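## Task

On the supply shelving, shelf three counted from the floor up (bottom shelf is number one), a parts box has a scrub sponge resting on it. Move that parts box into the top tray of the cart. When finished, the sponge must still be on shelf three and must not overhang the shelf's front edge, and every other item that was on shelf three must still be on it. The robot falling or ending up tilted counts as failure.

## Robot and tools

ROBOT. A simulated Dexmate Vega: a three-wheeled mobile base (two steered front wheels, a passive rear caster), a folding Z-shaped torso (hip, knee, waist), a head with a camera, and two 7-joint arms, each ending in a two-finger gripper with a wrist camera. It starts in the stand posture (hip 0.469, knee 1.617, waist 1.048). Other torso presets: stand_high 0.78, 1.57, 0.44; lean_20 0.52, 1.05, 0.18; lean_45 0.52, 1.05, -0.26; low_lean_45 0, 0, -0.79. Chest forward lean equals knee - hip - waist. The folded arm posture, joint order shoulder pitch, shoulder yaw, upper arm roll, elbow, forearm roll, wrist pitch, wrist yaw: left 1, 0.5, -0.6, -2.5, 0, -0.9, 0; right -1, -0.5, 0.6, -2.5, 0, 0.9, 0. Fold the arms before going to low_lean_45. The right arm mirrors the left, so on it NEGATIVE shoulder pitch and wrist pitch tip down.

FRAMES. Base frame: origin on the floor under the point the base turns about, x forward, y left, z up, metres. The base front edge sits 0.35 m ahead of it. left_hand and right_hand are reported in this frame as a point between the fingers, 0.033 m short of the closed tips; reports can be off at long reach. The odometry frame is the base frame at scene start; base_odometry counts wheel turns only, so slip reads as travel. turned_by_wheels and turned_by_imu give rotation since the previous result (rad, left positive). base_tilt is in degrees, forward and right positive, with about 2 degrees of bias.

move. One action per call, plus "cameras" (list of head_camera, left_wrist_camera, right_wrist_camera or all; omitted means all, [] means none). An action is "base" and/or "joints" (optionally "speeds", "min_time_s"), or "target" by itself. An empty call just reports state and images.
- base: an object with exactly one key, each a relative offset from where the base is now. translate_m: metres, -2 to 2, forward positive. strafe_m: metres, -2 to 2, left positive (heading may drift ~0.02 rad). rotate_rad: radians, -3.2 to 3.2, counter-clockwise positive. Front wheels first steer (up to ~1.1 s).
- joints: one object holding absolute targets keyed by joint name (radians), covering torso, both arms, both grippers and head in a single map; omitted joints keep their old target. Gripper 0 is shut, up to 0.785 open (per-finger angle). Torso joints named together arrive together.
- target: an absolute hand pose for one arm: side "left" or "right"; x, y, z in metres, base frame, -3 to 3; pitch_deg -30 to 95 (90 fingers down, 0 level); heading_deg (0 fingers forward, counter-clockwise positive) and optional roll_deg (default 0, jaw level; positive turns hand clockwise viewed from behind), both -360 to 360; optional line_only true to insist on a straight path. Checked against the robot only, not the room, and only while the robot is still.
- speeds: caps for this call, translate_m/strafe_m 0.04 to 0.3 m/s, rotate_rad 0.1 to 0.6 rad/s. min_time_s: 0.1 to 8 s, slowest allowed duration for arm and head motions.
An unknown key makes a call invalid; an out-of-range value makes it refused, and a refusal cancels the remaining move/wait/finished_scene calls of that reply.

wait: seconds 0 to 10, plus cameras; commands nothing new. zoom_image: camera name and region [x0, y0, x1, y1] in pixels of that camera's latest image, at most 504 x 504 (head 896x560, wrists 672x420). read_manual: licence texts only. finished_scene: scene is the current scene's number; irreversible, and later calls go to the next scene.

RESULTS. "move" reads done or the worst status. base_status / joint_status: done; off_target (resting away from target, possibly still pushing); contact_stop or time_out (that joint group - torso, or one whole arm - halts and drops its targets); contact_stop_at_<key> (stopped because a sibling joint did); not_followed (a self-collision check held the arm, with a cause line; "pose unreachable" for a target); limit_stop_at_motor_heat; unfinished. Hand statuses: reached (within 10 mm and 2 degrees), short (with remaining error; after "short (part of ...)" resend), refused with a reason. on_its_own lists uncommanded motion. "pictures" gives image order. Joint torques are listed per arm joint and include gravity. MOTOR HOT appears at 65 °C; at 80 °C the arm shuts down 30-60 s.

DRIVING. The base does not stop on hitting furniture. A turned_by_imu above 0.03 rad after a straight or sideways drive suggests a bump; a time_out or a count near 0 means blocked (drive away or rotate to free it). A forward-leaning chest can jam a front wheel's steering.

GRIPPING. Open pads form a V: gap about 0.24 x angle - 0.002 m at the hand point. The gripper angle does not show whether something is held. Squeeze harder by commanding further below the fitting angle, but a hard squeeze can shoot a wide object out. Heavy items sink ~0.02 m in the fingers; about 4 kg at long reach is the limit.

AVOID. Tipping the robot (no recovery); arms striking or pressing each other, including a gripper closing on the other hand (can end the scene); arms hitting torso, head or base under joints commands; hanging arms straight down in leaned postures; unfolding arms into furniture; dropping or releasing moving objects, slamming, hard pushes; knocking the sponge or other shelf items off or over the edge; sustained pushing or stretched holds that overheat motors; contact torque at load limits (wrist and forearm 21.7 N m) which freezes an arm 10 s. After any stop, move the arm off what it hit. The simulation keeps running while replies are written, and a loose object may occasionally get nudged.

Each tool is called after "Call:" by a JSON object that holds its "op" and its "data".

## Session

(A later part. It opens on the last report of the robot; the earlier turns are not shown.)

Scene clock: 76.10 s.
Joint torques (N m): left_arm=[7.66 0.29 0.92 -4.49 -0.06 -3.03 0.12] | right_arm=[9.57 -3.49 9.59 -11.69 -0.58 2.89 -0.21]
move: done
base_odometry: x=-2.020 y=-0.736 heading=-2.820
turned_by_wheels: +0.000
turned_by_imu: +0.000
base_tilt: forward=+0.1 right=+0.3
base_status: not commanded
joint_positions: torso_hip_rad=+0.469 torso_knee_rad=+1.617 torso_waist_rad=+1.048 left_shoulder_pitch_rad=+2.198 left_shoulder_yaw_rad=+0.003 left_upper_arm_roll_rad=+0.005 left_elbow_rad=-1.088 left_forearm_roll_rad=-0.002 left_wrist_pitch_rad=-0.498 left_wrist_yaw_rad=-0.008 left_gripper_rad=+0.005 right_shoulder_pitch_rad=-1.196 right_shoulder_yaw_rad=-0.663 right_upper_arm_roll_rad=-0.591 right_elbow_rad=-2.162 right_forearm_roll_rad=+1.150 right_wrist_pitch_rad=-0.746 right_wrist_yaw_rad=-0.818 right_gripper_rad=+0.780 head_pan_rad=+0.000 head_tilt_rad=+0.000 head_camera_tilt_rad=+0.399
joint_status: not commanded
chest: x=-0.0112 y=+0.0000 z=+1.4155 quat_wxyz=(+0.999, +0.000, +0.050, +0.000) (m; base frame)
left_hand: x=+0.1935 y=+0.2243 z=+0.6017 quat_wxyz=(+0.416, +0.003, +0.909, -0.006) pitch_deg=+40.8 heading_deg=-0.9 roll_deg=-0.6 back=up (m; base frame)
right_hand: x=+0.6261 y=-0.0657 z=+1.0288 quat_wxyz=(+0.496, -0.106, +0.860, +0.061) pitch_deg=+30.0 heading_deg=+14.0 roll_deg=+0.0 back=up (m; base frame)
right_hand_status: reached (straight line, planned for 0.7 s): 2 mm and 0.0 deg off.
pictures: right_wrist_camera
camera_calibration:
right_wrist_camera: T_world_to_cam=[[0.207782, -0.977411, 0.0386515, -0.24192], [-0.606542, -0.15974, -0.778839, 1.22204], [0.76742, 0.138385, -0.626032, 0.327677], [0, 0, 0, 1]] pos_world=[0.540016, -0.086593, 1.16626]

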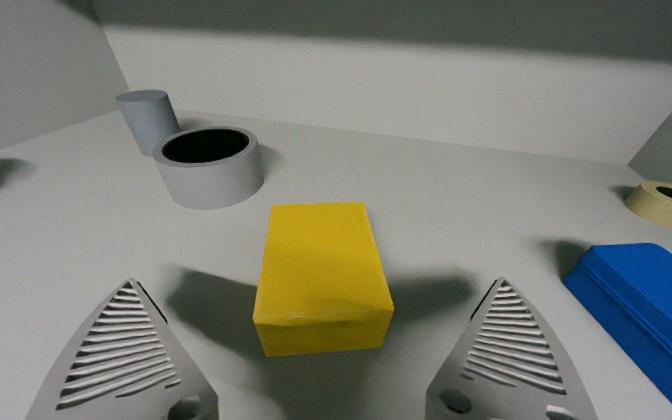

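Clean release. Now view the box.

Call:
{"op": "move", "data": {"target": {"side":"right","x":0.60,"y":-0.075,"z":1.12,"pitch_deg":30,"heading_deg":14,"line_only":true}, "cameras": ["head_camera"]}}

Call:
{"op": "move", "data": {"target": {"side":"right","x":0.63,"y":-0.295,"z":1.10,"pitch_deg":30,"heading_deg":18,"line_only":true}, "cameras": ["head_camera","right_wrist_camera"]}}

Call:
{"op": "zoom_image", "data": {"camera": "right_wrist_camera", "region": [220, 220, 440, 420]}}

Call:
{"op": "zoom_image", "data": {"camera": "head_camera", "region": [400, 230, 660, 400]}}

Scene clock: 79.47 s.
Joint torques (N m): left_arm=[7.59 1.32 1.39 -4.86 -0.12 -3.05 0.03] | right_arm=[17.44 -0.07 9.96 -10.12 -0.42 2.06 -0.19]
move: done
base_odometry: x=-2.020 y=-0.736 heading=-2.820
turned_by_wheels: +0.000
turned_by_imu: +0.001
base_tilt: forward=+0.2 right=+0.3
base_status: not commanded
joint_positions: torso_hip_rad=+0.469 torso_knee_rad=+1.617 torso_waist_rad=+1.048 left_shoulder_pitch_rad=+2.198 left_shoulder_yaw_rad=+0.003 left_upper_arm_roll_rad=+0.005 left_elbow_rad=-1.088 left_forearm_roll_rad=-0.002 left_wrist_pitch_rad=-0.498 left_wrist_yaw_rad=-0.008 left_gripper_rad=+0.005 right_shoulder_pitch_rad=-1.171 right_shoulder_yaw_rad=-0.595 right_upper_arm_roll_rad=-0.379 right_elbow_rad=-2.344 right_forearm_roll_rad=+1.461 right_wrist_pitch_rad=-1.009 right_wrist_yaw_rad=-1.082 right_gripper_rad=+0.780 head_pan_rad=+0.000 head_tilt_rad=+0.000 head_camera_tilt_rad=+0.399
joint_status: not commanded
chest: x=-0.0112 y=+0.0000 z=+1.4155 quat_wxyz=(+0.999, +0.000, +0.050, +0.000) (m; base frame)
left_hand: x=+0.1935 y=+0.2243 z=+0.6017 quat_wxyz=(+0.416, +0.003, +0.909, -0.006) pitch_deg=+40.8 heading_deg=-0.9 roll_deg=-0.6 back=up (m; base frame)
right_hand: x=+0.6003 y=-0.0746 z=+1.1177 quat_wxyz=(+0.495, -0.105, +0.860, +0.061) pitch_deg=+30.1 heading_deg=+14.0 roll_deg=+0.0 back=up (m; base frame)
right_hand_status: reached (straight line, planned for 1.4 s): 2 mm and 0.1 deg off.
pictures: head_camera
camera_calibration:
head_camera: T_world_to_cam=[[0.0138875, -0.999784, 0.0154928, 0.00671058], [-0.474997, -0.0202307, -0.879755, 1.31381], [0.879878, 0.00485856, -0.475175, 0.734916], [0, 0, 0, 1]] pos_world=[-0.0226756, 0.0297177, 1.50494]

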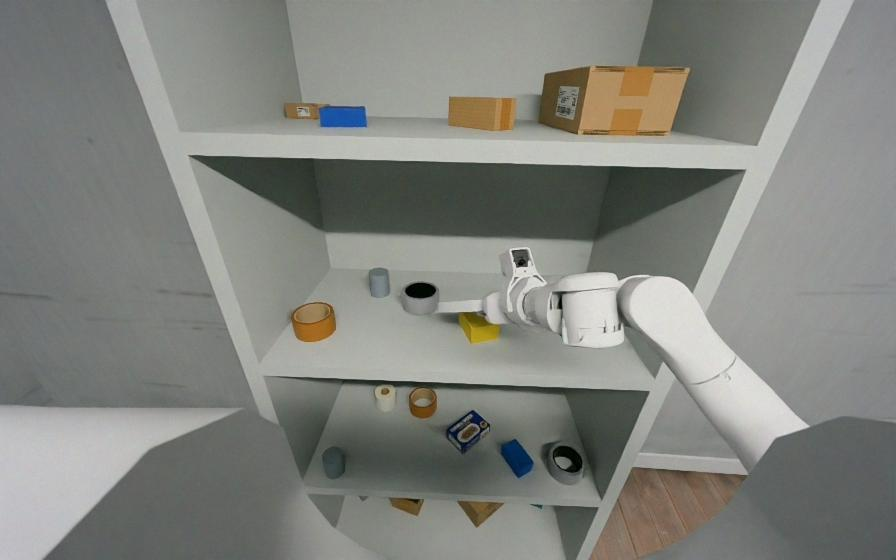

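Scene clock: 84.40 s.
Joint torques (N m): left_arm=[7.5 -0.34 1.09 -4 -0.01 -2.91 0.26] | right_arm=[6.83 -11.54 11.37 -2.47 -0.15 3.49 0.23]
move: done
base_odometry: x=-2.020 y=-0.736 heading=-2.820
turned_by_wheels: +0.000
turned_by_imu: +0.001
base_tilt: forward=+0.2 right=+0.3
base_status: not commanded
joint_positions: torso_hip_rad=+0.469 torso_knee_rad=+1.617 torso_waist_rad=+1.048 left_shoulder_pitch_rad=+2.198 left_shoulder_yaw_rad=+0.003 left_upper_arm_roll_rad=+0.005 left_elbow_rad=-1.088 left_forearm_roll_rad=-0.002 left_wrist_pitch_rad=-0.498 left_wrist_yaw_rad=-0.008 left_gripper_rad=+0.005 right_shoulder_pitch_rad=-1.562 right_shoulder_yaw_rad=-1.093 right_upper_arm_roll_rad=+0.145 right_elbow_rad=-2.081 right_forearm_roll_rad=+1.228 right_wrist_pitch_rad=-0.782 right_wrist_yaw_rad=-0.117 right_gripper_rad=+0.780 head_pan_rad=+0.000 head_tilt_rad=+0.000 head_camera_tilt_rad=+0.399
joint_status: not commanded
chest: x=-0.0112 y=+0.0000 z=+1.4155 quat_wxyz=(+0.999, +0.000, +0.050, +0.000) (m; base frame)
left_hand: x=+0.1936 y=+0.2243 z=+0.6017 quat_wxyz=(+0.416, +0.003, +0.909, -0.006) pitch_deg=+40.8 heading_deg=-0.9 roll_deg=-0.6 back=up (m; base frame)
right_hand: x=+0.6297 y=-0.2936 z=+1.0995 quat_wxyz=(+0.493, -0.135, +0.856, +0.078) pitch_deg=+30.0 heading_deg=+18.0 roll_deg=+0.0 back=up (m; base frame)
right_hand_status: reached (straight line, planned for 3.4 s): 2 mm and 0.1 deg off.
pictures: head_camera, right_wrist_camera
camera_calibration:
head_camera: T_world_to_cam=[[0.0138875, -0.999784, 0.0154928, 0.00671058], [-0.474997, -0.0202307, -0.879755, 1.31381], [0.879878, 0.00485856, -0.475175, 0.734916], [0, 0, 0, 1]] pos_world=[-0.0226756, 0.0297177, 1.50494]
right_wrist_camera: T_world_to_cam=[[0.274848, -0.96073, 0.0381717, -0.504986], [-0.594225, -0.20094, -0.778793, 1.22301], [0.75588, 0.191367, -0.626118, 0.423568], [0, 0, 0, 1]] pos_world=[0.545374, -0.32046, 1.23696]

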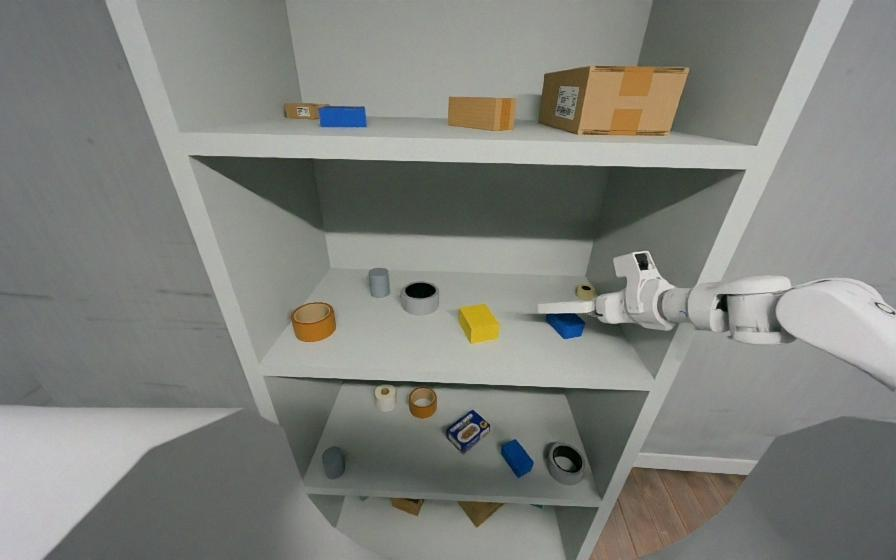

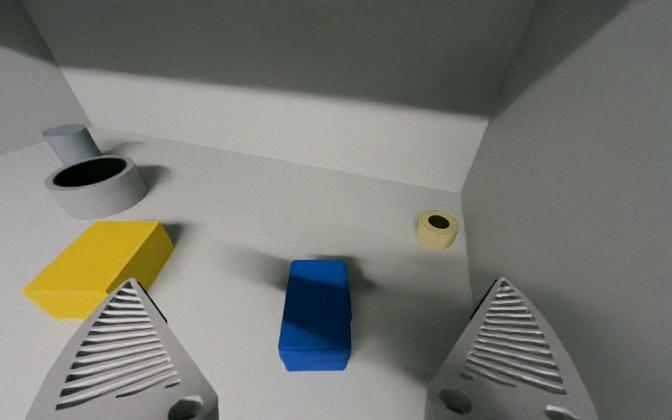

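Scaled by 2.291 from the camera's 672x420 image, which has a finer 960x600 frame.

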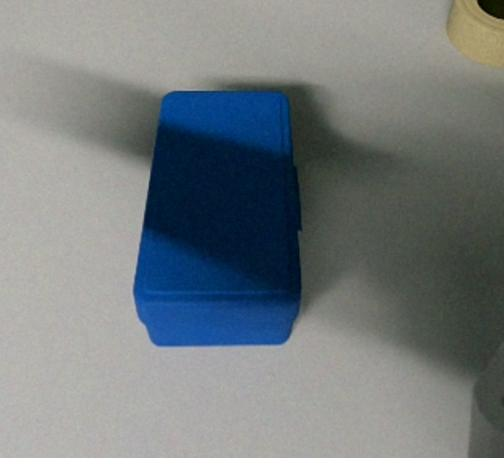

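Scaled by 1.938 from the camera's 896x560 image, which has a finer 960x600 frame.

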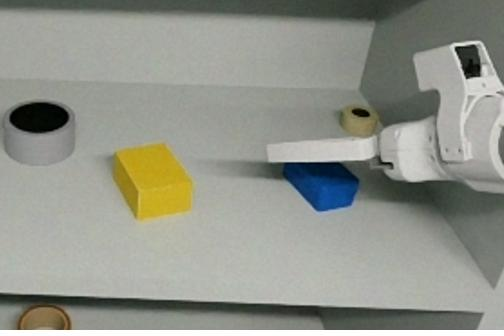

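Call:
{"op": "move", "data": {"joints": {"right_gripper_rad":0.6}, "cameras": []}}

Call:
{"op": "move", "data": {"target": {"side":"right","x":0.677,"y":-0.276,"z":1.016,"pitch_deg":30,"heading_deg":18,"line_only":true}, "cameras": ["head_camera","right_wrist_camera"]}}

Call:
{"op": "zoom_image", "data": {"camera": "right_wrist_camera", "region": [160, 180, 500, 420]}}

Scene clock: 85.80 s.
Joint torques (N m): left_arm=[7.72 0.76 0.95 -3.78 0 -2.54 0.11] | right_arm=[6.76 -10.77 11.56 -2.41 -0.56 3.3 0.26]
move: done
base_odometry: x=-2.020 y=-0.736 heading=-2.820
turned_by_wheels: +0.000
turned_by_imu: +0.000
base_tilt: forward=+0.1 right=+0.3
base_status: not commanded
joint_positions: torso_hip_rad=+0.469 torso_knee_rad=+1.617 torso_waist_rad=+1.048 left_shoulder_pitch_rad=+2.198 left_shoulder_yaw_rad=+0.003 left_upper_arm_roll_rad=+0.005 left_elbow_rad=-1.088 left_forearm_roll_rad=-0.002 left_wrist_pitch_rad=-0.498 left_wrist_yaw_rad=-0.008 left_gripper_rad=+0.005 right_shoulder_pitch_rad=-1.564 right_shoulder_yaw_rad=-1.095 right_upper_arm_roll_rad=+0.148 right_elbow_rad=-2.079 right_forearm_roll_rad=+1.226 right_wrist_pitch_rad=-0.780 right_wrist_yaw_rad=-0.112 right_gripper_rad=+0.600 head_pan_rad=+0.000 head_tilt_rad=+0.000 head_camera_tilt_rad=+0.399
joint_status: all done
chest: x=-0.0112 y=+0.0000 z=+1.4155 quat_wxyz=(+0.999, +0.000, +0.050, +0.000) (m; base frame)
left_hand: x=+0.1936 y=+0.2243 z=+0.6017 quat_wxyz=(+0.416, +0.003, +0.909, -0.006) pitch_deg=+40.8 heading_deg=-0.9 roll_deg=-0.6 back=up (m; base frame)
right_hand: x=+0.6298 y=-0.2947 z=+1.0996 quat_wxyz=(+0.493, -0.136, +0.856, +0.078) pitch_deg=+30.0 heading_deg=+18.0 roll_deg=+0.0 back=up (m; base frame)
pictures: none
No camera images: "cameras" was empty.

Scene clock: 88.77 s.
Joint torques (N m): left_arm=[6.19 -0.2 0.98 -4.45 0.04 -3.18 -0.14] | right_arm=[18.84 -5.42 6.36 -3.48 -0.35 3.41 0.58]
move: done
base_odometry: x=-2.020 y=-0.736 heading=-2.820
turned_by_wheels: +0.000
turned_by_imu: +0.001
base_tilt: forward=+0.1 right=+0.4
base_status: not commanded
joint_positions: torso_hip_rad=+0.469 torso_knee_rad=+1.617 torso_waist_rad=+1.048 left_shoulder_pitch_rad=+2.198 left_shoulder_yaw_rad=+0.003 left_upper_arm_roll_rad=+0.005 left_elbow_rad=-1.088 left_forearm_roll_rad=-0.002 left_wrist_pitch_rad=-0.498 left_wrist_yaw_rad=-0.008 left_gripper_rad=+0.005 right_shoulder_pitch_rad=-1.356 right_shoulder_yaw_rad=-0.973 right_upper_arm_roll_rad=-0.208 right_elbow_rad=-1.855 right_forearm_roll_rad=+1.006 right_wrist_pitch_rad=-0.625 right_wrist_yaw_rad=-0.048 right_gripper_rad=+0.600 head_pan_rad=+0.000 head_tilt_rad=+0.000 head_camera_tilt_rad=+0.399
joint_status: not commanded
chest: x=-0.0112 y=+0.0000 z=+1.4155 quat_wxyz=(+0.999, +0.000, +0.050, +0.000) (m; base frame)
left_hand: x=+0.1936 y=+0.2243 z=+0.6017 quat_wxyz=(+0.416, +0.003, +0.909, -0.006) pitch_deg=+40.8 heading_deg=-0.9 roll_deg=-0.6 back=up (m; base frame)
right_hand: x=+0.6762 y=-0.2767 z=+1.0172 quat_wxyz=(+0.494, -0.135, +0.856, +0.078) pitch_deg=+30.0 heading_deg=+18.0 roll_deg=+0.0 back=up (m; base frame)
right_hand_status: reached (straight line, planned for 1.5 s): 2 mm and 0.1 deg off.
pictures: head_camera, right_wrist_camera
camera_calibration:
head_camera: T_world_to_cam=[[0.0138875, -0.999784, 0.0154928, 0.00671058], [-0.474997, -0.0202307, -0.879755, 1.31381], [0.879878, 0.00485856, -0.475175, 0.734916], [0, 0, 0, 1]] pos_world=[-0.0226756, 0.0297177, 1.50494]
right_wrist_camera: T_world_to_cam=[[0.274479, -0.960834, 0.0381956, -0.498267], [-0.593901, -0.20063, -0.77912, 1.19001], [0.756269, 0.191167, -0.62571, 0.333002], [0, 0, 0, 1]] pos_world=[0.591673, -0.303659, 1.15455]

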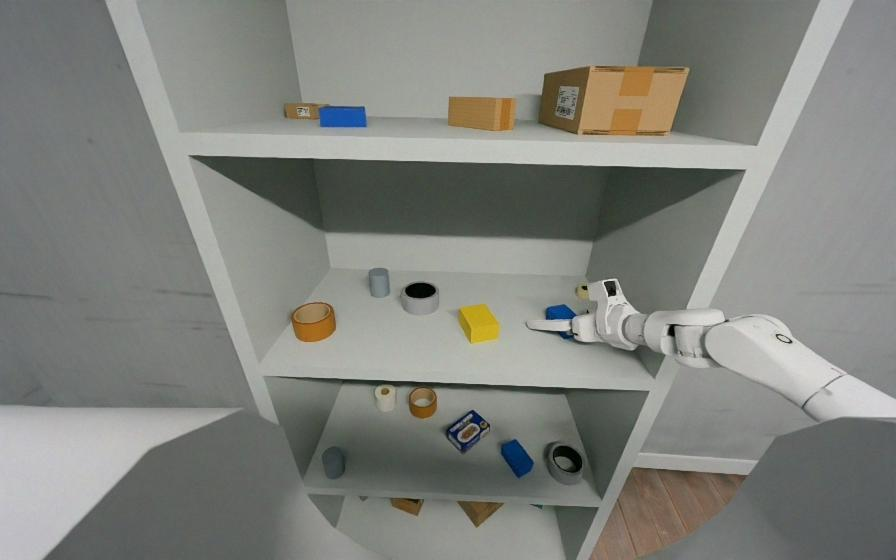

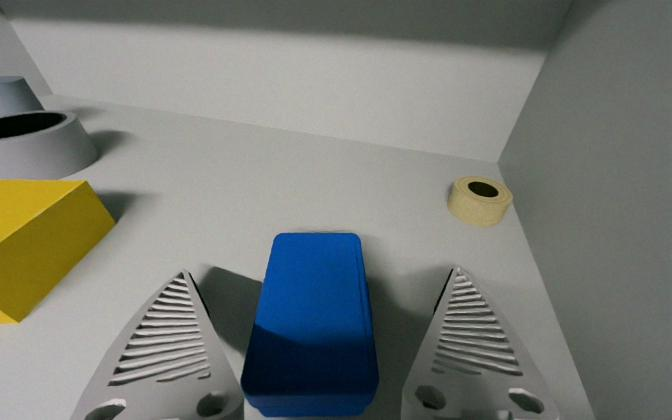

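Scaled by 1.482 from the camera's 672x420 image, which has a finer 960x600 frame.

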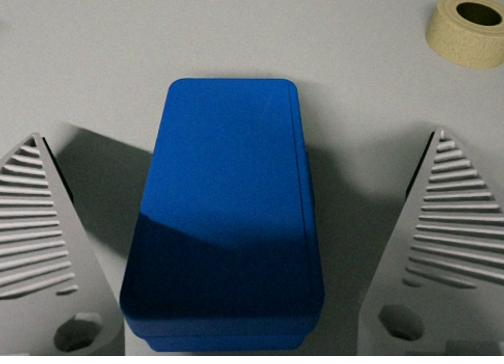

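Call:
{"op": "move", "data": {"target": {"side":"right","x":0.668,"y":-0.278,"z":1.011,"pitch_deg":30,"heading_deg":18,"line_only":true}, "cameras": ["right_wrist_camera"]}}

Call:
{"op": "move", "data": {"joints": {"right_gripper_rad":0.16}, "cameras": ["right_wrist_camera"]}}

Call:
{"op": "move", "data": {"target": {"side":"right","x":0.65,"y":-0.278,"z":1.10,"pitch_deg":30,"heading_deg":18,"line_only":true}, "cameras": ["head_camera","right_wrist_camera"]}}

Scene clock: 90.50 s.
Joint torques (N m): left_arm=[6.99 -0.18 1.47 -3.83 -0.06 -2.7 0.04] | right_arm=[5.65 -9.85 9.88 -8.31 0.46 1.63 -0.06]
move: done
base_odometry: x=-2.020 y=-0.736 heading=-2.820
turned_by_wheels: +0.000
turned_by_imu: +0.000
base_tilt: forward=+0.2 right=+0.3
base_status: not commanded
joint_positions: torso_hip_rad=+0.469 torso_knee_rad=+1.617 torso_waist_rad=+1.048 left_shoulder_pitch_rad=+2.198 left_shoulder_yaw_rad=+0.003 left_upper_arm_roll_rad=+0.005 left_elbow_rad=-1.088 left_forearm_roll_rad=-0.002 left_wrist_pitch_rad=-0.498 left_wrist_yaw_rad=-0.008 left_gripper_rad=+0.005 right_shoulder_pitch_rad=-1.391 right_shoulder_yaw_rad=-0.981 right_upper_arm_roll_rad=-0.196 right_elbow_rad=-1.866 right_forearm_roll_rad=+1.005 right_wrist_pitch_rad=-0.606 right_wrist_yaw_rad=-0.048 right_gripper_rad=+0.600 head_pan_rad=+0.000 head_tilt_rad=+0.000 head_camera_tilt_rad=+0.399
joint_status: not commanded
chest: x=-0.0112 y=+0.0000 z=+1.4155 quat_wxyz=(+0.999, +0.000, +0.050, +0.000) (m; base frame)
left_hand: x=+0.1936 y=+0.2243 z=+0.6017 quat_wxyz=(+0.416, +0.003, +0.909, -0.006) pitch_deg=+40.8 heading_deg=-0.9 roll_deg=-0.6 back=up (m; base frame)
right_hand: x=+0.6692 y=-0.2778 z=+1.0116 quat_wxyz=(+0.494, -0.135, +0.855, +0.078) pitch_deg=+30.0 heading_deg=+18.0 roll_deg=+0.0 back=up (m; base frame)
right_hand_status: reached (straight line, planned for 0.4 s): 1 mm and 0.0 deg off.
pictures: right_wrist_camera
camera_calibration:
right_wrist_camera: T_world_to_cam=[[0.27522, -0.960607, 0.0385779, -0.497896], [-0.593508, -0.201338, -0.779238, 1.18098], [0.756308, 0.191566, -0.62554, 0.334886], [0, 0, 0, 1]] pos_world=[0.584673, -0.30466, 1.14895]

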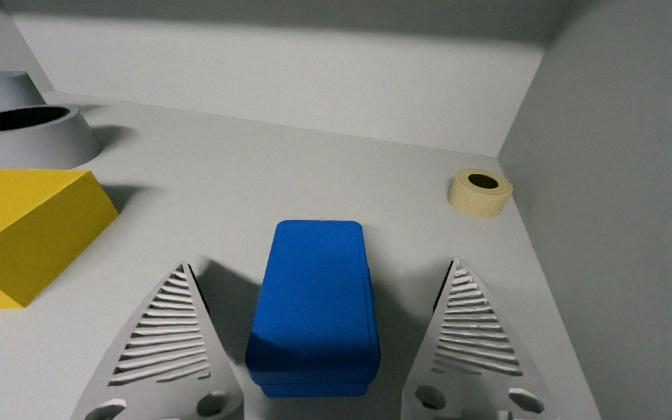

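Scene clock: 91.53 s.
Joint torques (N m): left_arm=[8.09 1.33 1.03 -3.93 -0.07 -2.73 -0.04] | right_arm=[0.07 -8.1 6.71 -4.87 0.07 -0.8 -0.25]
move: done
base_odometry: x=-2.020 y=-0.736 heading=-2.820
turned_by_wheels: +0.000
turned_by_imu: +0.000
base_tilt: forward=+0.2 right=+0.4
base_status: not commanded
joint_positions: torso_hip_rad=+0.469 torso_knee_rad=+1.617 torso_waist_rad=+1.048 left_shoulder_pitch_rad=+2.198 left_shoulder_yaw_rad=+0.003 left_upper_arm_roll_rad=+0.005 left_elbow_rad=-1.088 left_forearm_roll_rad=-0.002 left_wrist_pitch_rad=-0.498 left_wrist_yaw_rad=-0.008 left_gripper_rad=+0.005 right_shoulder_pitch_rad=-1.395 right_shoulder_yaw_rad=-0.982 right_upper_arm_roll_rad=-0.193 right_elbow_rad=-1.868 right_forearm_roll_rad=+1.005 right_wrist_pitch_rad=-0.603 right_wrist_yaw_rad=-0.048 right_gripper_rad=+0.160 head_pan_rad=+0.000 head_tilt_rad=+0.000 head_camera_tilt_rad=+0.399
joint_status: all done
chest: x=-0.0112 y=+0.0000 z=+1.4155 quat_wxyz=(+0.999, +0.000, +0.050, +0.000) (m; base frame)
left_hand: x=+0.1936 y=+0.2243 z=+0.6017 quat_wxyz=(+0.416, +0.003, +0.909, -0.006) pitch_deg=+40.8 heading_deg=-0.9 roll_deg=-0.6 back=up (m; base frame)
right_hand: x=+0.6685 y=-0.2778 z=+1.0117 quat_wxyz=(+0.494, -0.135, +0.855, +0.078) pitch_deg=+29.9 heading_deg=+18.0 roll_deg=+0.0 back=up (m; base frame)
pictures: right_wrist_camera
camera_calibration:
right_wrist_camera: T_world_to_cam=[[0.275381, -0.960562, 0.0385494, -0.497792], [-0.59246, -0.201157, -0.780081, 1.18083], [0.757071, 0.19198, -0.62449, 0.334061], [0, 0, 0, 1]] pos_world=[0.583772, -0.30476, 1.14895]

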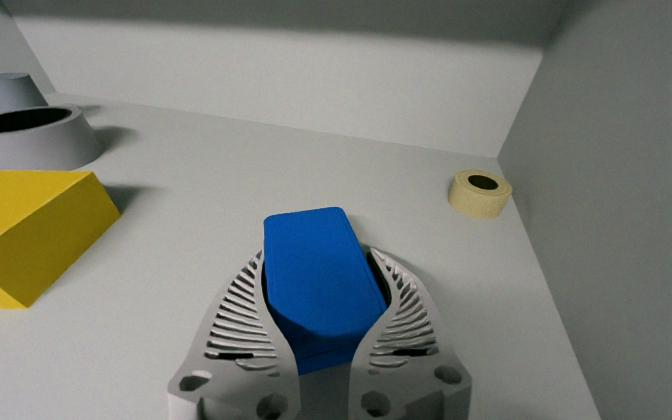

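Scene clock: 93.97 s.
Joint torques (N m): left_arm=[6.95 -0.2 1.05 -3.67 -0.01 -2.7 0.17] | right_arm=[6.68 -10.18 12.42 -6.9 -0.04 2.38 -0.51]
move: done
base_odometry: x=-2.020 y=-0.736 heading=-2.820
turned_by_wheels: +0.000
turned_by_imu: +0.001
base_tilt: forward=+0.1 right=+0.4
base_status: not commanded
joint_positions: torso_hip_rad=+0.469 torso_knee_rad=+1.617 torso_waist_rad=+1.048 left_shoulder_pitch_rad=+2.198 left_shoulder_yaw_rad=+0.003 left_upper_arm_roll_rad=+0.005 left_elbow_rad=-1.088 left_forearm_roll_rad=-0.002 left_wrist_pitch_rad=-0.498 left_wrist_yaw_rad=-0.008 left_gripper_rad=+0.005 right_shoulder_pitch_rad=-1.420 right_shoulder_yaw_rad=-1.069 right_upper_arm_roll_rad=+0.008 right_elbow_rad=-2.043 right_forearm_roll_rad=+1.220 right_wrist_pitch_rad=-0.793 right_wrist_yaw_rad=-0.152 right_gripper_rad=+0.160 head_pan_rad=+0.000 head_tilt_rad=+0.000 head_camera_tilt_rad=+0.399
joint_status: not commanded
chest: x=-0.0112 y=+0.0000 z=+1.4155 quat_wxyz=(+0.999, +0.000, +0.050, +0.000) (m; base frame)
left_hand: x=+0.1936 y=+0.2243 z=+0.6017 quat_wxyz=(+0.416, +0.003, +0.909, -0.006) pitch_deg=+40.8 heading_deg=-0.9 roll_deg=-0.6 back=up (m; base frame)
right_hand: x=+0.6506 y=-0.2782 z=+1.0974 quat_wxyz=(+0.494, -0.135, +0.856, +0.078) pitch_deg=+30.0 heading_deg=+18.0 roll_deg=+0.1 back=up (m; base frame)
right_hand_status: reached (straight line, planned for 1.0 s): 3 mm and 0.1 deg off.
pictures: head_camera, right_wrist_camera
camera_calibration:
head_camera: T_world_to_cam=[[0.0138875, -0.999784, 0.0154928, 0.00671058], [-0.474997, -0.0202307, -0.879755, 1.31381], [0.879878, 0.00485856, -0.475175, 0.734916], [0, 0, 0, 1]] pos_world=[-0.0226756, 0.0297177, 1.50494]
right_wrist_camera: T_world_to_cam=[[0.274765, -0.96077, 0.0377502, -0.495366], [-0.594241, -0.200547, -0.778882, 1.23697], [0.755898, 0.191577, -0.626033, 0.40349], [0, 0, 0, 1]] pos_world=[0.566174, -0.30516, 1.23476]

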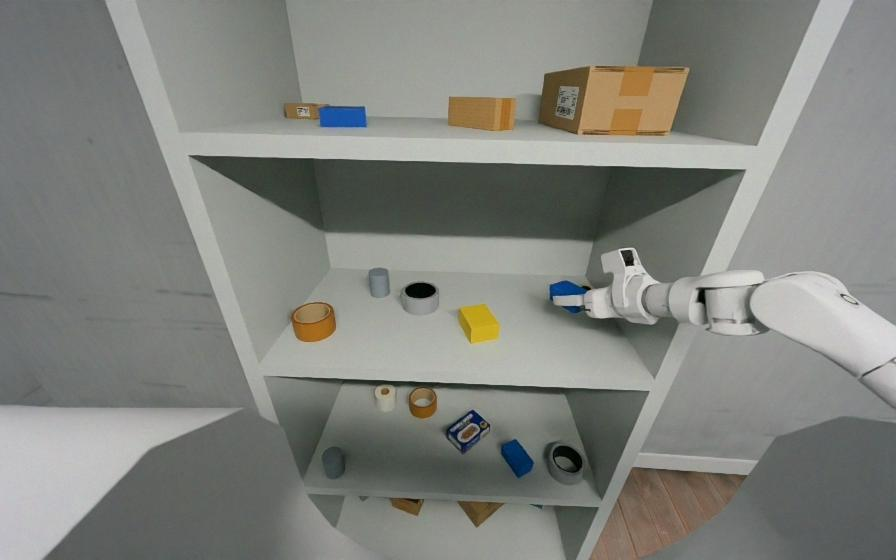

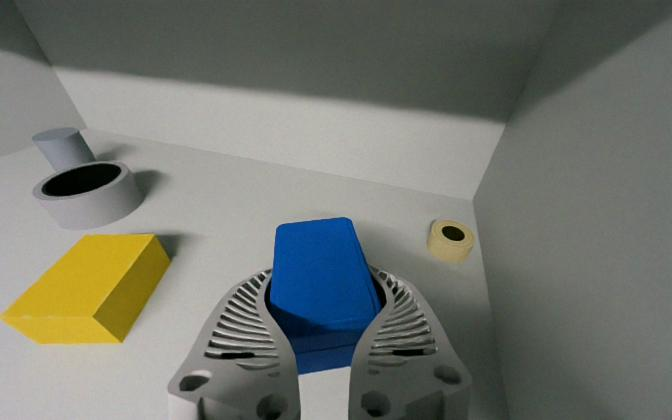

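Call:
{"op": "move", "data": {"base": {"translate_m":-0.5}, "cameras": ["head_camera"]}}

Call:
{"op": "move", "data": {"base": {"rotate_rad":0.412}, "cameras": []}}

Call:
{"op": "move", "data": {"base": {"translate_m":-2.0}, "cameras": []}}

Call:
{"op": "move", "data": {"base": {"rotate_rad":-2.13}, "cameras": ["head_camera","right_wrist_camera"]}}

Scene clock: 98.50 s.
Joint torques (N m): left_arm=[7.89 -0.36 0.92 -3.79 -0.07 -2.72 0.03] | right_arm=[8.33 -8.13 12.77 -8.56 -0.11 3.18 -0.12]
move: done
base_odometry: x=-1.545 y=-0.579 heading=-2.821
turned_by_wheels: -0.001
turned_by_imu: +0.003
base_tilt: forward=+0.1 right=+0.3
base_status: done
joint_positions: torso_hip_rad=+0.469 torso_knee_rad=+1.617 torso_waist_rad=+1.048 left_shoulder_pitch_rad=+2.198 left_shoulder_yaw_rad=+0.003 left_upper_arm_roll_rad=+0.005 left_elbow_rad=-1.088 left_forearm_roll_rad=-0.002 left_wrist_pitch_rad=-0.498 left_wrist_yaw_rad=-0.008 left_gripper_rad=+0.005 right_shoulder_pitch_rad=-1.420 right_shoulder_yaw_rad=-1.071 right_upper_arm_roll_rad=+0.013 right_elbow_rad=-2.048 right_forearm_roll_rad=+1.226 right_wrist_pitch_rad=-0.798 right_wrist_yaw_rad=-0.155 right_gripper_rad=+0.160 head_pan_rad=+0.000 head_tilt_rad=+0.000 head_camera_tilt_rad=+0.399
joint_status: not commanded
chest: x=-0.0111 y=+0.0000 z=+1.4155 quat_wxyz=(+0.999, +0.000, +0.050, +0.000) (m; base frame)
left_hand: x=+0.1936 y=+0.2243 z=+0.6017 quat_wxyz=(+0.416, +0.003, +0.909, -0.006) pitch_deg=+40.8 heading_deg=-0.9 roll_deg=-0.6 back=up (m; base frame)
right_hand: x=+0.6499 y=-0.2780 z=+1.0993 quat_wxyz=(+0.493, -0.135, +0.856, +0.078) pitch_deg=+30.1 heading_deg=+18.0 roll_deg=+0.0 back=up (m; base frame)
pictures: head_camera
camera_calibration:
head_camera: T_world_to_cam=[[0.0138895, -0.999784, 0.0154916, 0.00671102], [-0.475116, -0.0202313, -0.87969, 1.31375], [0.879813, 0.00485816, -0.475294, 0.735007], [0, 0, 0, 1]] pos_world=[-0.0225762, 0.0297177, 1.50494]

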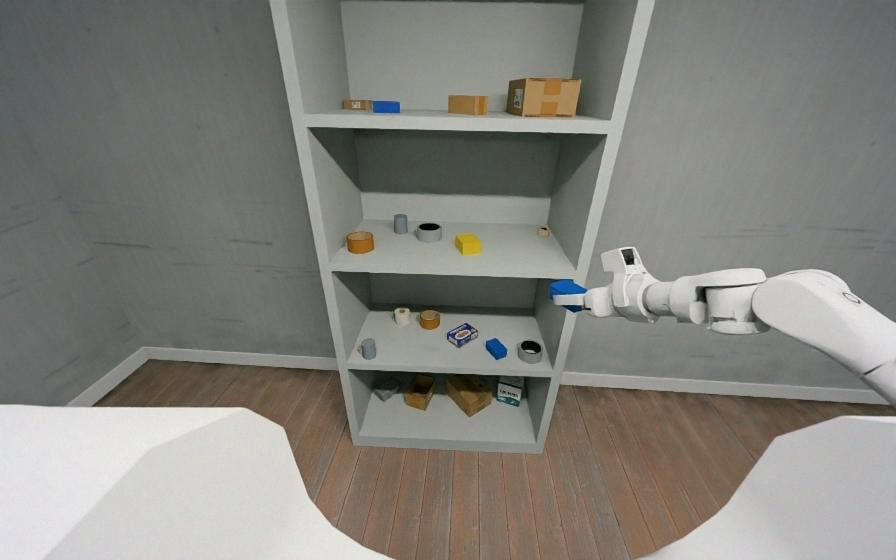

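Scene clock: 100.70 s.
Joint torques (N m): left_arm=[7.05 -0.09 1.14 -3.78 -0.07 -2.84 0.01] | right_arm=[8.3 -8.78 11.89 -7.02 -0.15 4.2 -0.24]
move: done
base_odometry: x=-1.545 y=-0.580 heading=-2.409
turned_by_wheels: +0.411
turned_by_imu: +0.399
base_tilt: forward=+0.1 right=+0.4
base_status: done
joint_positions: torso_hip_rad=+0.469 torso_knee_rad=+1.617 torso_waist_rad=+1.048 left_shoulder_pitch_rad=+2.198 left_shoulder_yaw_rad=+0.003 left_upper_arm_roll_rad=+0.005 left_elbow_rad=-1.088 left_forearm_roll_rad=-0.002 left_wrist_pitch_rad=-0.498 left_wrist_yaw_rad=-0.008 left_gripper_rad=+0.005 right_shoulder_pitch_rad=-1.420 right_shoulder_yaw_rad=-1.071 right_upper_arm_roll_rad=+0.013 right_elbow_rad=-2.048 right_forearm_roll_rad=+1.226 right_wrist_pitch_rad=-0.798 right_wrist_yaw_rad=-0.155 right_gripper_rad=+0.160 head_pan_rad=+0.000 head_tilt_rad=+0.000 head_camera_tilt_rad=+0.399
joint_status: not commanded
chest: x=-0.0111 y=+0.0000 z=+1.4155 quat_wxyz=(+0.999, +0.000, +0.050, +0.000) (m; base frame)
left_hand: x=+0.1936 y=+0.2243 z=+0.6016 quat_wxyz=(+0.416, +0.003, +0.909, -0.006) pitch_deg=+40.8 heading_deg=-0.9 roll_deg=-0.6 back=up (m; base frame)
right_hand: x=+0.6499 y=-0.2780 z=+1.0993 quat_wxyz=(+0.493, -0.135, +0.856, +0.078) pitch_deg=+30.1 heading_deg=+18.0 roll_deg=+0.0 back=up (m; base frame)
pictures: none
No camera images: "cameras" was empty.

Scene clock: 109.47 s.
Joint torques (N m): left_arm=[7.2 1.04 1.34 -5.36 -0.11 -3.3 -0.03] | right_arm=[8.67 -9.26 11.81 -7.87 0.04 3.16 -0.24]
move: done
base_odometry: x=-0.058 y=+0.757 heading=-2.408
turned_by_wheels: +0.001
turned_by_imu: +0.018
base_tilt: forward=+0.1 right=+0.3
base_status: done
joint_positions: torso_hip_rad=+0.469 torso_knee_rad=+1.617 torso_waist_rad=+1.048 left_shoulder_pitch_rad=+2.198 left_shoulder_yaw_rad=+0.003 left_upper_arm_roll_rad=+0.005 left_elbow_rad=-1.088 left_forearm_roll_rad=-0.002 left_wrist_pitch_rad=-0.498 left_wrist_yaw_rad=-0.008 left_gripper_rad=+0.005 right_shoulder_pitch_rad=-1.420 right_shoulder_yaw_rad=-1.071 right_upper_arm_roll_rad=+0.013 right_elbow_rad=-2.048 right_forearm_roll_rad=+1.226 right_wrist_pitch_rad=-0.798 right_wrist_yaw_rad=-0.155 right_gripper_rad=+0.160 head_pan_rad=+0.000 head_tilt_rad=+0.000 head_camera_tilt_rad=+0.399
joint_status: not commanded
chest: x=-0.0111 y=+0.0000 z=+1.4155 quat_wxyz=(+0.999, +0.000, +0.050, +0.000) (m; base frame)
left_hand: x=+0.1935 y=+0.2243 z=+0.6016 quat_wxyz=(+0.416, +0.003, +0.909, -0.006) pitch_deg=+40.8 heading_deg=-0.9 roll_deg=-0.6 back=up (m; base frame)
right_hand: x=+0.6499 y=-0.2780 z=+1.0993 quat_wxyz=(+0.493, -0.135, +0.856, +0.078) pitch_deg=+30.1 heading_deg=+18.0 roll_deg=+0.0 back=up (m; base frame)
pictures: none
No camera images: "cameras" was empty.

Scene clock: 114.57 s.
Joint torques (N m): left_arm=[7.33 0.6 1.36 -4.11 -0.04 -2.85 -0.11] | right_arm=[8.57 -10.29 11.46 -8.09 -0.4 4.07 -0.22]
move: done
base_odometry: x=-0.057 y=+0.758 heading=+1.747
turned_by_wheels: -2.128
turned_by_imu: -2.067
base_tilt: forward=+0.1 right=+0.2
base_status: done
joint_positions: torso_hip_rad=+0.469 torso_knee_rad=+1.617 torso_waist_rad=+1.048 left_shoulder_pitch_rad=+2.198 left_shoulder_yaw_rad=+0.003 left_upper_arm_roll_rad=+0.005 left_elbow_rad=-1.088 left_forearm_roll_rad=-0.002 left_wrist_pitch_rad=-0.498 left_wrist_yaw_rad=-0.008 left_gripper_rad=+0.005 right_shoulder_pitch_rad=-1.420 right_shoulder_yaw_rad=-1.071 right_upper_arm_roll_rad=+0.013 right_elbow_rad=-2.048 right_forearm_roll_rad=+1.226 right_wrist_pitch_rad=-0.798 right_wrist_yaw_rad=-0.155 right_gripper_rad=+0.160 head_pan_rad=+0.000 head_tilt_rad=+0.000 head_camera_tilt_rad=+0.399
joint_status: not commanded
chest: x=-0.0111 y=+0.0000 z=+1.4155 quat_wxyz=(+0.999, +0.000, +0.050, +0.000) (m; base frame)
left_hand: x=+0.1935 y=+0.2243 z=+0.6016 quat_wxyz=(+0.416, +0.003, +0.909, -0.006) pitch_deg=+40.8 heading_deg=-0.9 roll_deg=-0.6 back=up (m; base frame)
right_hand: x=+0.6499 y=-0.2780 z=+1.0993 quat_wxyz=(+0.493, -0.135, +0.856, +0.078) pitch_deg=+30.1 heading_deg=+18.0 roll_deg=+0.0 back=up (m; base frame)
pictures: head_camera, right_wrist_camera
camera_calibration:
head_camera: T_world_to_cam=[[0.0138909, -0.999784, 0.0154895, 0.00671422], [-0.475193, -0.0202306, -0.879649, 1.31369], [0.879772, 0.00485866, -0.475371, 0.735122], [0, 0, 0, 1]] pos_world=[-0.0225765, 0.0297177, 1.50494]
right_wrist_camera: T_world_to_cam=[[0.275462, -0.960546, 0.0383775, -0.496093], [-0.594278, -0.201533, -0.7786, 1.23769], [0.755616, 0.191668, -0.626345, 0.405774], [0, 0, 0, 1]] pos_world=[0.565574, -0.30486, 1.23686]

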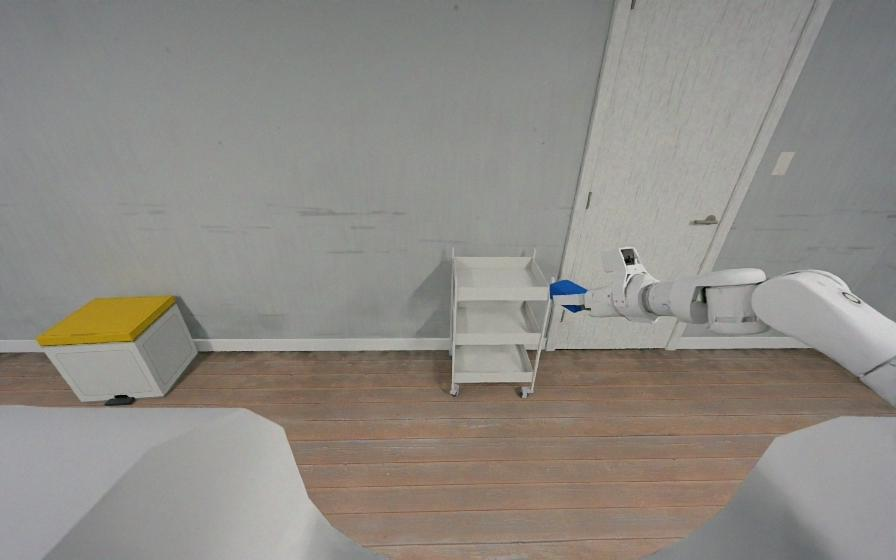

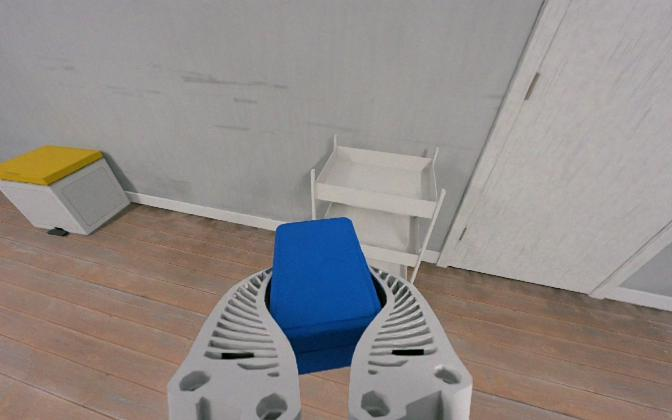

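Call:
{"op": "move", "data": {"base": {"translate_m":0.2}, "joints": {"left_shoulder_pitch_rad":1,"left_shoulder_yaw_rad":0.5,"left_upper_arm_roll_rad":-0.6,"left_elbow_rad":-2.5,"left_forearm_roll_rad":0,"left_wrist_pitch_rad":-0.9,"left_wrist_yaw_rad":0}, "cameras": []}}

Call:
{"op": "move", "data": {"joints": {"torso_hip_rad":0.3,"torso_knee_rad":0.6,"torso_waist_rad":-0.5,"head_camera_tilt_rad":-0.3,"right_shoulder_pitch_rad":-0.6}, "min_time_s": 5.5, "cameras": ["head_camera","right_wrist_camera"]}}

Scene clock: 122.50 s.
Joint torques (N m): left_arm=[-11.84 10.44 -1.89 0.49 -0.32 2.58 0.31] | right_arm=[9.84 -9.44 11.77 -6.66 -0.37 3.17 0.01]
move: done
base_odometry: x=-0.092 y=+0.955 heading=+1.746
turned_by_wheels: -0.001
turned_by_imu: +0.000
base_tilt: forward=+0.2 right=+0.3
base_status: done
joint_positions: torso_hip_rad=+0.469 torso_knee_rad=+1.617 torso_waist_rad=+1.048 left_shoulder_pitch_rad=+1.005 left_shoulder_yaw_rad=+0.498 left_upper_arm_roll_rad=-0.597 left_elbow_rad=-2.495 left_forearm_roll_rad=+0.000 left_wrist_pitch_rad=-0.898 left_wrist_yaw_rad=+0.000 left_gripper_rad=+0.005 right_shoulder_pitch_rad=-1.420 right_shoulder_yaw_rad=-1.071 right_upper_arm_roll_rad=+0.013 right_elbow_rad=-2.048 right_forearm_roll_rad=+1.226 right_wrist_pitch_rad=-0.798 right_wrist_yaw_rad=-0.155 right_gripper_rad=+0.160 head_pan_rad=+0.000 head_tilt_rad=+0.000 head_camera_tilt_rad=+0.399
joint_status: all done
chest: x=-0.0109 y=+0.0000 z=+1.4155 quat_wxyz=(+0.999, +0.000, +0.050, +0.000) (m; base frame)
left_hand: x=-0.0193 y=+0.1557 z=+1.7190 quat_wxyz=(+0.842, +0.204, -0.393, +0.309) pitch_deg=-37.5 heading_deg=-132.5 roll_deg=-7.3 back=down (m; base frame)
right_hand: x=+0.6500 y=-0.2780 z=+1.0992 quat_wxyz=(+0.493, -0.135, +0.856, +0.078) pitch_deg=+30.1 heading_deg=+18.0 roll_deg=+0.0 back=up (m; base frame)
pictures: none
No camera images: "cameras" was empty.

Scene clock: 129.50 s.
Joint torques (N m): left_arm=[-7.48 11.08 -4.77 -3.07 -1.67 1.48 0.9] | right_arm=[17.89 -9.37 11.21 -7.07 -0.21 3.35 -0.15]
move: done
base_odometry: x=-0.092 y=+0.955 heading=+1.746
turned_by_wheels: +0.000
turned_by_imu: +0.002
base_tilt: forward=+0.1 right=+0.3
base_status: not commanded
joint_positions: torso_hip_rad=+0.300 torso_knee_rad=+0.600 torso_waist_rad=-0.500 left_shoulder_pitch_rad=+1.000 left_shoulder_yaw_rad=+0.500 left_upper_arm_roll_rad=-0.600 left_elbow_rad=-2.500 left_forearm_roll_rad=+0.000 left_wrist_pitch_rad=-0.900 left_wrist_yaw_rad=+0.000 left_gripper_rad=+0.005 right_shoulder_pitch_rad=-0.603 right_shoulder_yaw_rad=-1.071 right_upper_arm_roll_rad=+0.013 right_elbow_rad=-2.048 right_forearm_roll_rad=+1.226 right_wrist_pitch_rad=-0.798 right_wrist_yaw_rad=-0.155 right_gripper_rad=+0.160 head_pan_rad=+0.000 head_tilt_rad=+0.000 head_camera_tilt_rad=-0.299
joint_status: all done
chest: x=+0.0373 y=+0.0000 z=+1.0646 quat_wxyz=(+0.921, +0.000, +0.390, +0.000) (m; base frame)
left_hand: x=+0.2217 y=+0.1532 z=+1.3030 quat_wxyz=(+0.924, +0.299, -0.086, +0.221) pitch_deg=-53.8 heading_deg=-92.7 roll_deg=-60.4 back=down (m; base frame)
right_hand: x=+0.7308 y=-0.2780 z=+0.8280 quat_wxyz=(+0.543, -0.140, +0.825, +0.070) pitch_deg=+23.7 heading_deg=+17.0 roll_deg=-2.2 back=up (m; base frame)
pictures: head_camera, right_wrist_camera
camera_calibration:
head_camera: T_world_to_cam=[[0.0137201, -0.999792, 0.0151209, 0.0105831], [-0.476492, -0.0198322, -0.878955, 1.07948], [0.879072, 0.00485434, -0.476664, 0.488356], [0, 0, 0, 1]] pos_world=[0.0849183, 0.0296188, 1.18144]
right_wrist_camera: T_world_to_cam=[[0.269068, -0.960545, 0.070392, -0.529801], [-0.498961, -0.201537, -0.842864, 1.05801], [0.823796, 0.191665, -0.533502, 0.0479535], [0, 0, 0, 1]] pos_world=[0.630957, -0.30486, 0.95464]

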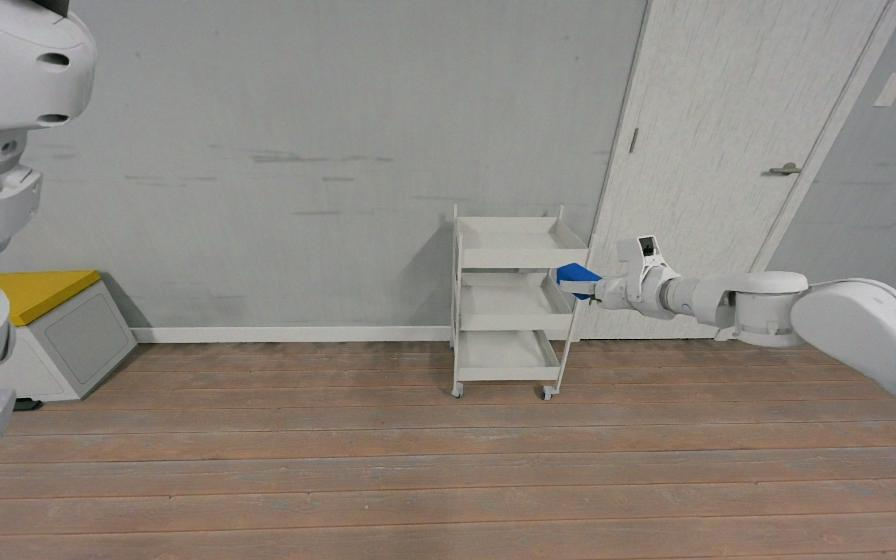

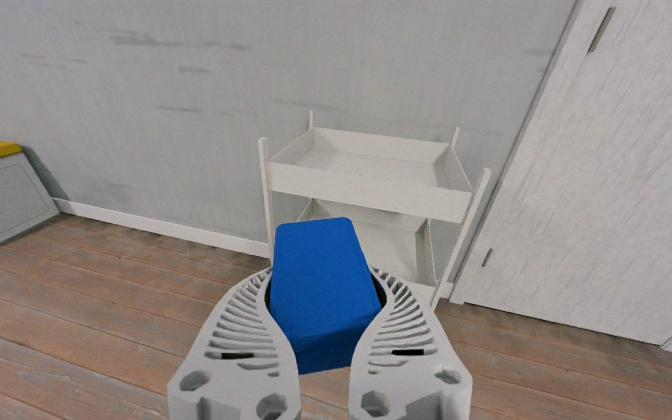

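Call:
{"op": "move", "data": {"target": {"side":"right","x":0.70,"y":-0.22,"z":0.86,"pitch_deg":30,"heading_deg":20,"line_only":true}, "cameras": []}}

Call:
{"op": "move", "data": {"base": {"translate_m":0.46}, "cameras": ["head_camera","right_wrist_camera"]}}

Call:
{"op": "move", "data": {"target": {"side":"right","x":0.77,"y":-0.22,"z":0.80,"pitch_deg":30,"heading_deg":15,"line_only":true}, "cameras": ["head_camera","right_wrist_camera"]}}

Scene clock: 133.10 s.
Joint torques (N m): left_arm=[-7.84 10.46 -4.76 -3.3 -1.66 1.73 0.75] | right_arm=[21.85 -5.38 5.81 -4.46 -0.28 2.35 -0.55]
move: done
base_odometry: x=-0.092 y=+0.955 heading=+1.746
turned_by_wheels: +0.000
turned_by_imu: +0.001
base_tilt: forward=+0.2 right=+0.4
base_status: not commanded
joint_positions: torso_hip_rad=+0.300 torso_knee_rad=+0.600 torso_waist_rad=-0.500 left_shoulder_pitch_rad=+1.000 left_shoulder_yaw_rad=+0.500 left_upper_arm_roll_rad=-0.600 left_elbow_rad=-2.500 left_forearm_roll_rad=+0.000 left_wrist_pitch_rad=-0.900 left_wrist_yaw_rad=+0.000 left_gripper_rad=+0.005 right_shoulder_pitch_rad=-0.358 right_shoulder_yaw_rad=-0.998 right_upper_arm_roll_rad=-0.033 right_elbow_rad=-2.119 right_forearm_roll_rad=+1.562 right_wrist_pitch_rad=-1.112 right_wrist_yaw_rad=-0.458 right_gripper_rad=+0.160 head_pan_rad=+0.000 head_tilt_rad=+0.000 head_camera_tilt_rad=-0.299
joint_status: not commanded
chest: x=+0.0373 y=+0.0000 z=+1.0646 quat_wxyz=(+0.921, +0.000, +0.390, +0.000) (m; base frame)
left_hand: x=+0.2217 y=+0.1532 z=+1.3030 quat_wxyz=(+0.924, +0.299, -0.086, +0.221) pitch_deg=-53.8 heading_deg=-92.7 roll_deg=-60.4 back=down (m; base frame)
right_hand: x=+0.7006 y=-0.2211 z=+0.8590 quat_wxyz=(+0.493, -0.149, +0.853, +0.087) pitch_deg=+30.0 heading_deg=+19.9 roll_deg=+0.0 back=up (m; base frame)
right_hand_status: reached (straight line, planned for 1.4 s): 2 mm and 0.1 deg off.
pictures: none
No camera images: "cameras" was empty.

Scene clock: 136.43 s.
Joint torques (N m): left_arm=[-6.8 11.71 -4.73 -3.95 -1.73 1.07 0.94] | right_arm=[21.24 -4.81 5.69 -6.53 -0.21 3.15 -0.27]
move: done
base_odometry: x=-0.171 y=+1.408 heading=+1.746
turned_by_wheels: -0.001
turned_by_imu: -0.002
base_tilt: forward=+0.2 right=+0.3
base_status: done
joint_positions: torso_hip_rad=+0.300 torso_knee_rad=+0.600 torso_waist_rad=-0.500 left_shoulder_pitch_rad=+1.000 left_shoulder_yaw_rad=+0.500 left_upper_arm_roll_rad=-0.600 left_elbow_rad=-2.500 left_forearm_roll_rad=+0.000 left_wrist_pitch_rad=-0.900 left_wrist_yaw_rad=+0.000 left_gripper_rad=+0.005 right_shoulder_pitch_rad=-0.354 right_shoulder_yaw_rad=-0.997 right_upper_arm_roll_rad=-0.034 right_elbow_rad=-2.120 right_forearm_roll_rad=+1.567 right_wrist_pitch_rad=-1.117 right_wrist_yaw_rad=-0.463 right_gripper_rad=+0.160 head_pan_rad=+0.000 head_tilt_rad=+0.000 head_camera_tilt_rad=-0.299
joint_status: not commanded
chest: x=+0.0374 y=+0.0000 z=+1.0645 quat_wxyz=(+0.921, +0.000, +0.390, +0.000) (m; base frame)
left_hand: x=+0.2218 y=+0.1532 z=+1.3030 quat_wxyz=(+0.924, +0.299, -0.086, +0.221) pitch_deg=-53.8 heading_deg=-92.7 roll_deg=-60.4 back=down (m; base frame)
right_hand: x=+0.6999 y=-0.2202 z=+0.8595 quat_wxyz=(+0.492, -0.150, +0.853, +0.087) pitch_deg=+30.0 heading_deg=+20.0 roll_deg=+0.0 back=up (m; base frame)
pictures: head_camera, right_wrist_camera
camera_calibration:
head_camera: T_world_to_cam=[[0.0137201, -0.999792, 0.0151209, 0.0105846], [-0.476492, -0.0198322, -0.878955, 1.07939], [0.879072, 0.00485434, -0.476664, 0.488308], [0, 0, 0, 1]] pos_world=[0.0849183, 0.0296188, 1.18134]
right_wrist_camera: T_world_to_cam=[[0.308521, -0.950435, 0.0385611, -0.466249], [-0.586632, -0.222026, -0.778824, 1.08261], [0.748784, 0.217663, -0.626056, 0.216935], [0, 0, 0, 1]] pos_world=[0.616504, -0.249991, 0.996956]

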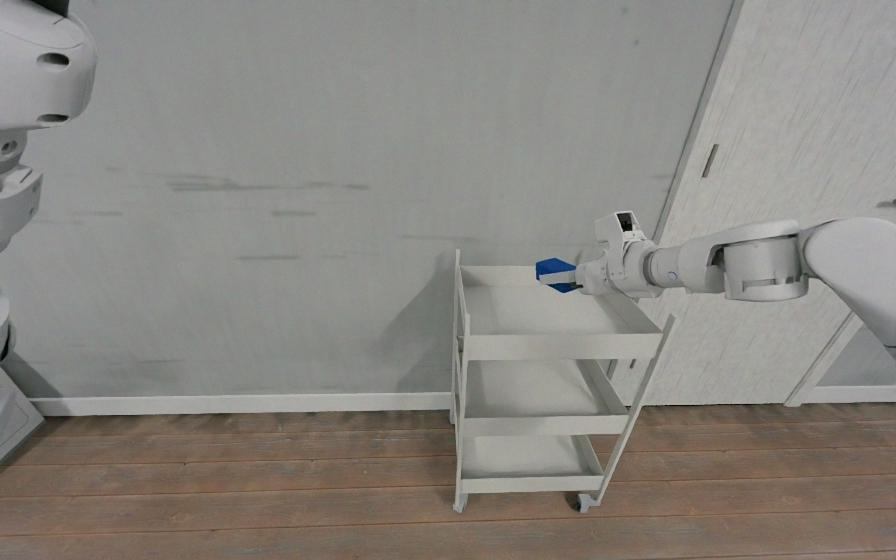

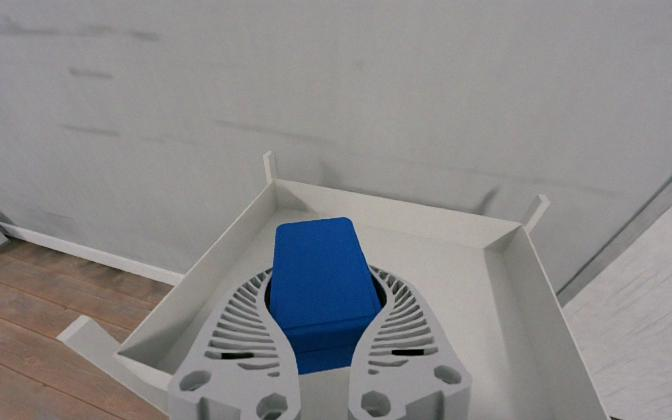

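Scene clock: 139.07 s.
Joint torques (N m): left_arm=[-8.93 11.76 -4.68 -3.19 -1.72 1.72 0.9] | right_arm=[22.96 -4.8 5.43 -3.81 -0.31 3.65 0.13]
move: done
base_odometry: x=-0.171 y=+1.408 heading=+1.746
turned_by_wheels: +0.000
turned_by_imu: +0.001
base_tilt: forward=+0.1 right=+0.3
base_status: not commanded
joint_positions: torso_hip_rad=+0.300 torso_knee_rad=+0.600 torso_waist_rad=-0.500 left_shoulder_pitch_rad=+1.000 left_shoulder_yaw_rad=+0.500 left_upper_arm_roll_rad=-0.600 left_elbow_rad=-2.500 left_forearm_roll_rad=+0.000 left_wrist_pitch_rad=-0.900 left_wrist_yaw_rad=+0.000 left_gripper_rad=+0.005 right_shoulder_pitch_rad=-0.249 right_shoulder_yaw_rad=-0.865 right_upper_arm_roll_rad=-0.283 right_elbow_rad=-1.932 right_forearm_roll_rad=+1.307 right_wrist_pitch_rad=-0.991 right_wrist_yaw_rad=-0.422 right_gripper_rad=+0.160 head_pan_rad=+0.000 head_tilt_rad=+0.000 head_camera_tilt_rad=-0.299
joint_status: not commanded
chest: x=+0.0374 y=+0.0000 z=+1.0645 quat_wxyz=(+0.921, +0.000, +0.390, +0.000) (m; base frame)
left_hand: x=+0.2218 y=+0.1532 z=+1.3030 quat_wxyz=(+0.924, +0.299, -0.086, +0.221) pitch_deg=-53.8 heading_deg=-92.7 roll_deg=-60.4 back=down (m; base frame)
right_hand: x=+0.7685 y=-0.2203 z=+0.8009 quat_wxyz=(+0.495, -0.113, +0.859, +0.066) pitch_deg=+30.0 heading_deg=+15.1 roll_deg=+0.0 back=up (m; base frame)
right_hand_status: reached (straight line, planned for 1.2 s): 2 mm and 0.1 deg off.
pictures: head_camera, right_wrist_camera
camera_calibration:
head_camera: T_world_to_cam=[[0.0137201, -0.999792, 0.0151209, 0.0105846], [-0.476492, -0.0198322, -0.878955, 1.07939], [0.879072, 0.00485434, -0.476664, 0.488308], [0, 0, 0, 1]] pos_world=[0.0849183, 0.0296188, 1.18134]
right_wrist_camera: T_world_to_cam=[[0.225992, -0.97339, 0.0379387, -0.426362], [-0.603554, -0.170485, -0.778882, 1.10158], [0.764624, 0.153123, -0.626022, 0.102517], [0, 0, 0, 1]] pos_world=[0.682831, -0.242912, 0.938355]

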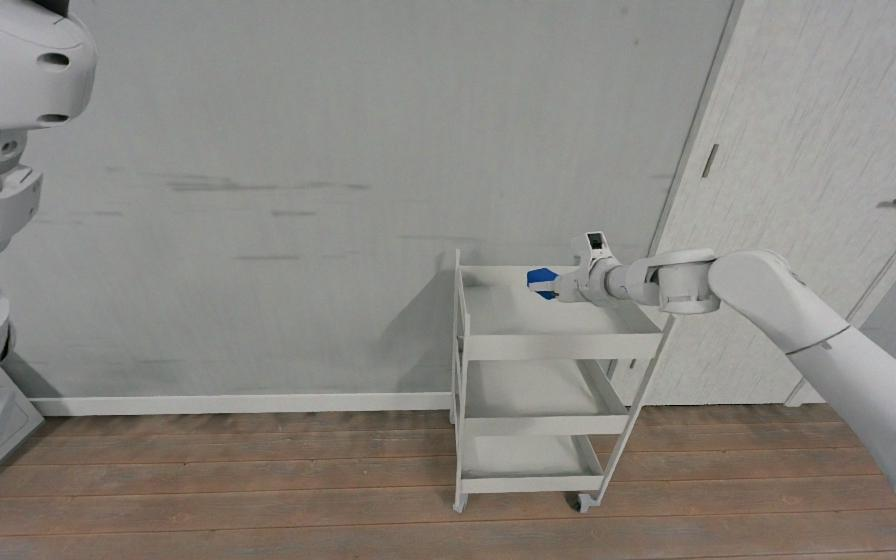

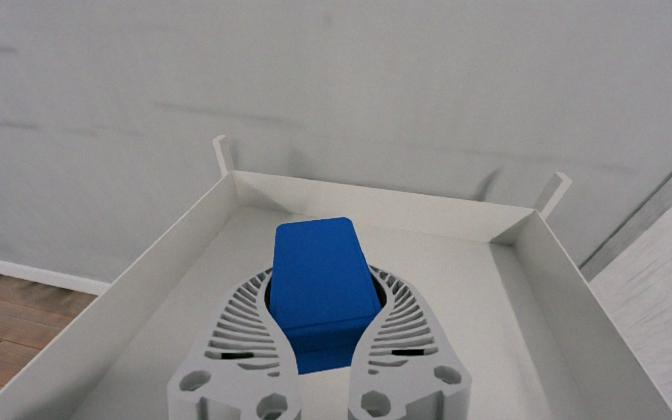

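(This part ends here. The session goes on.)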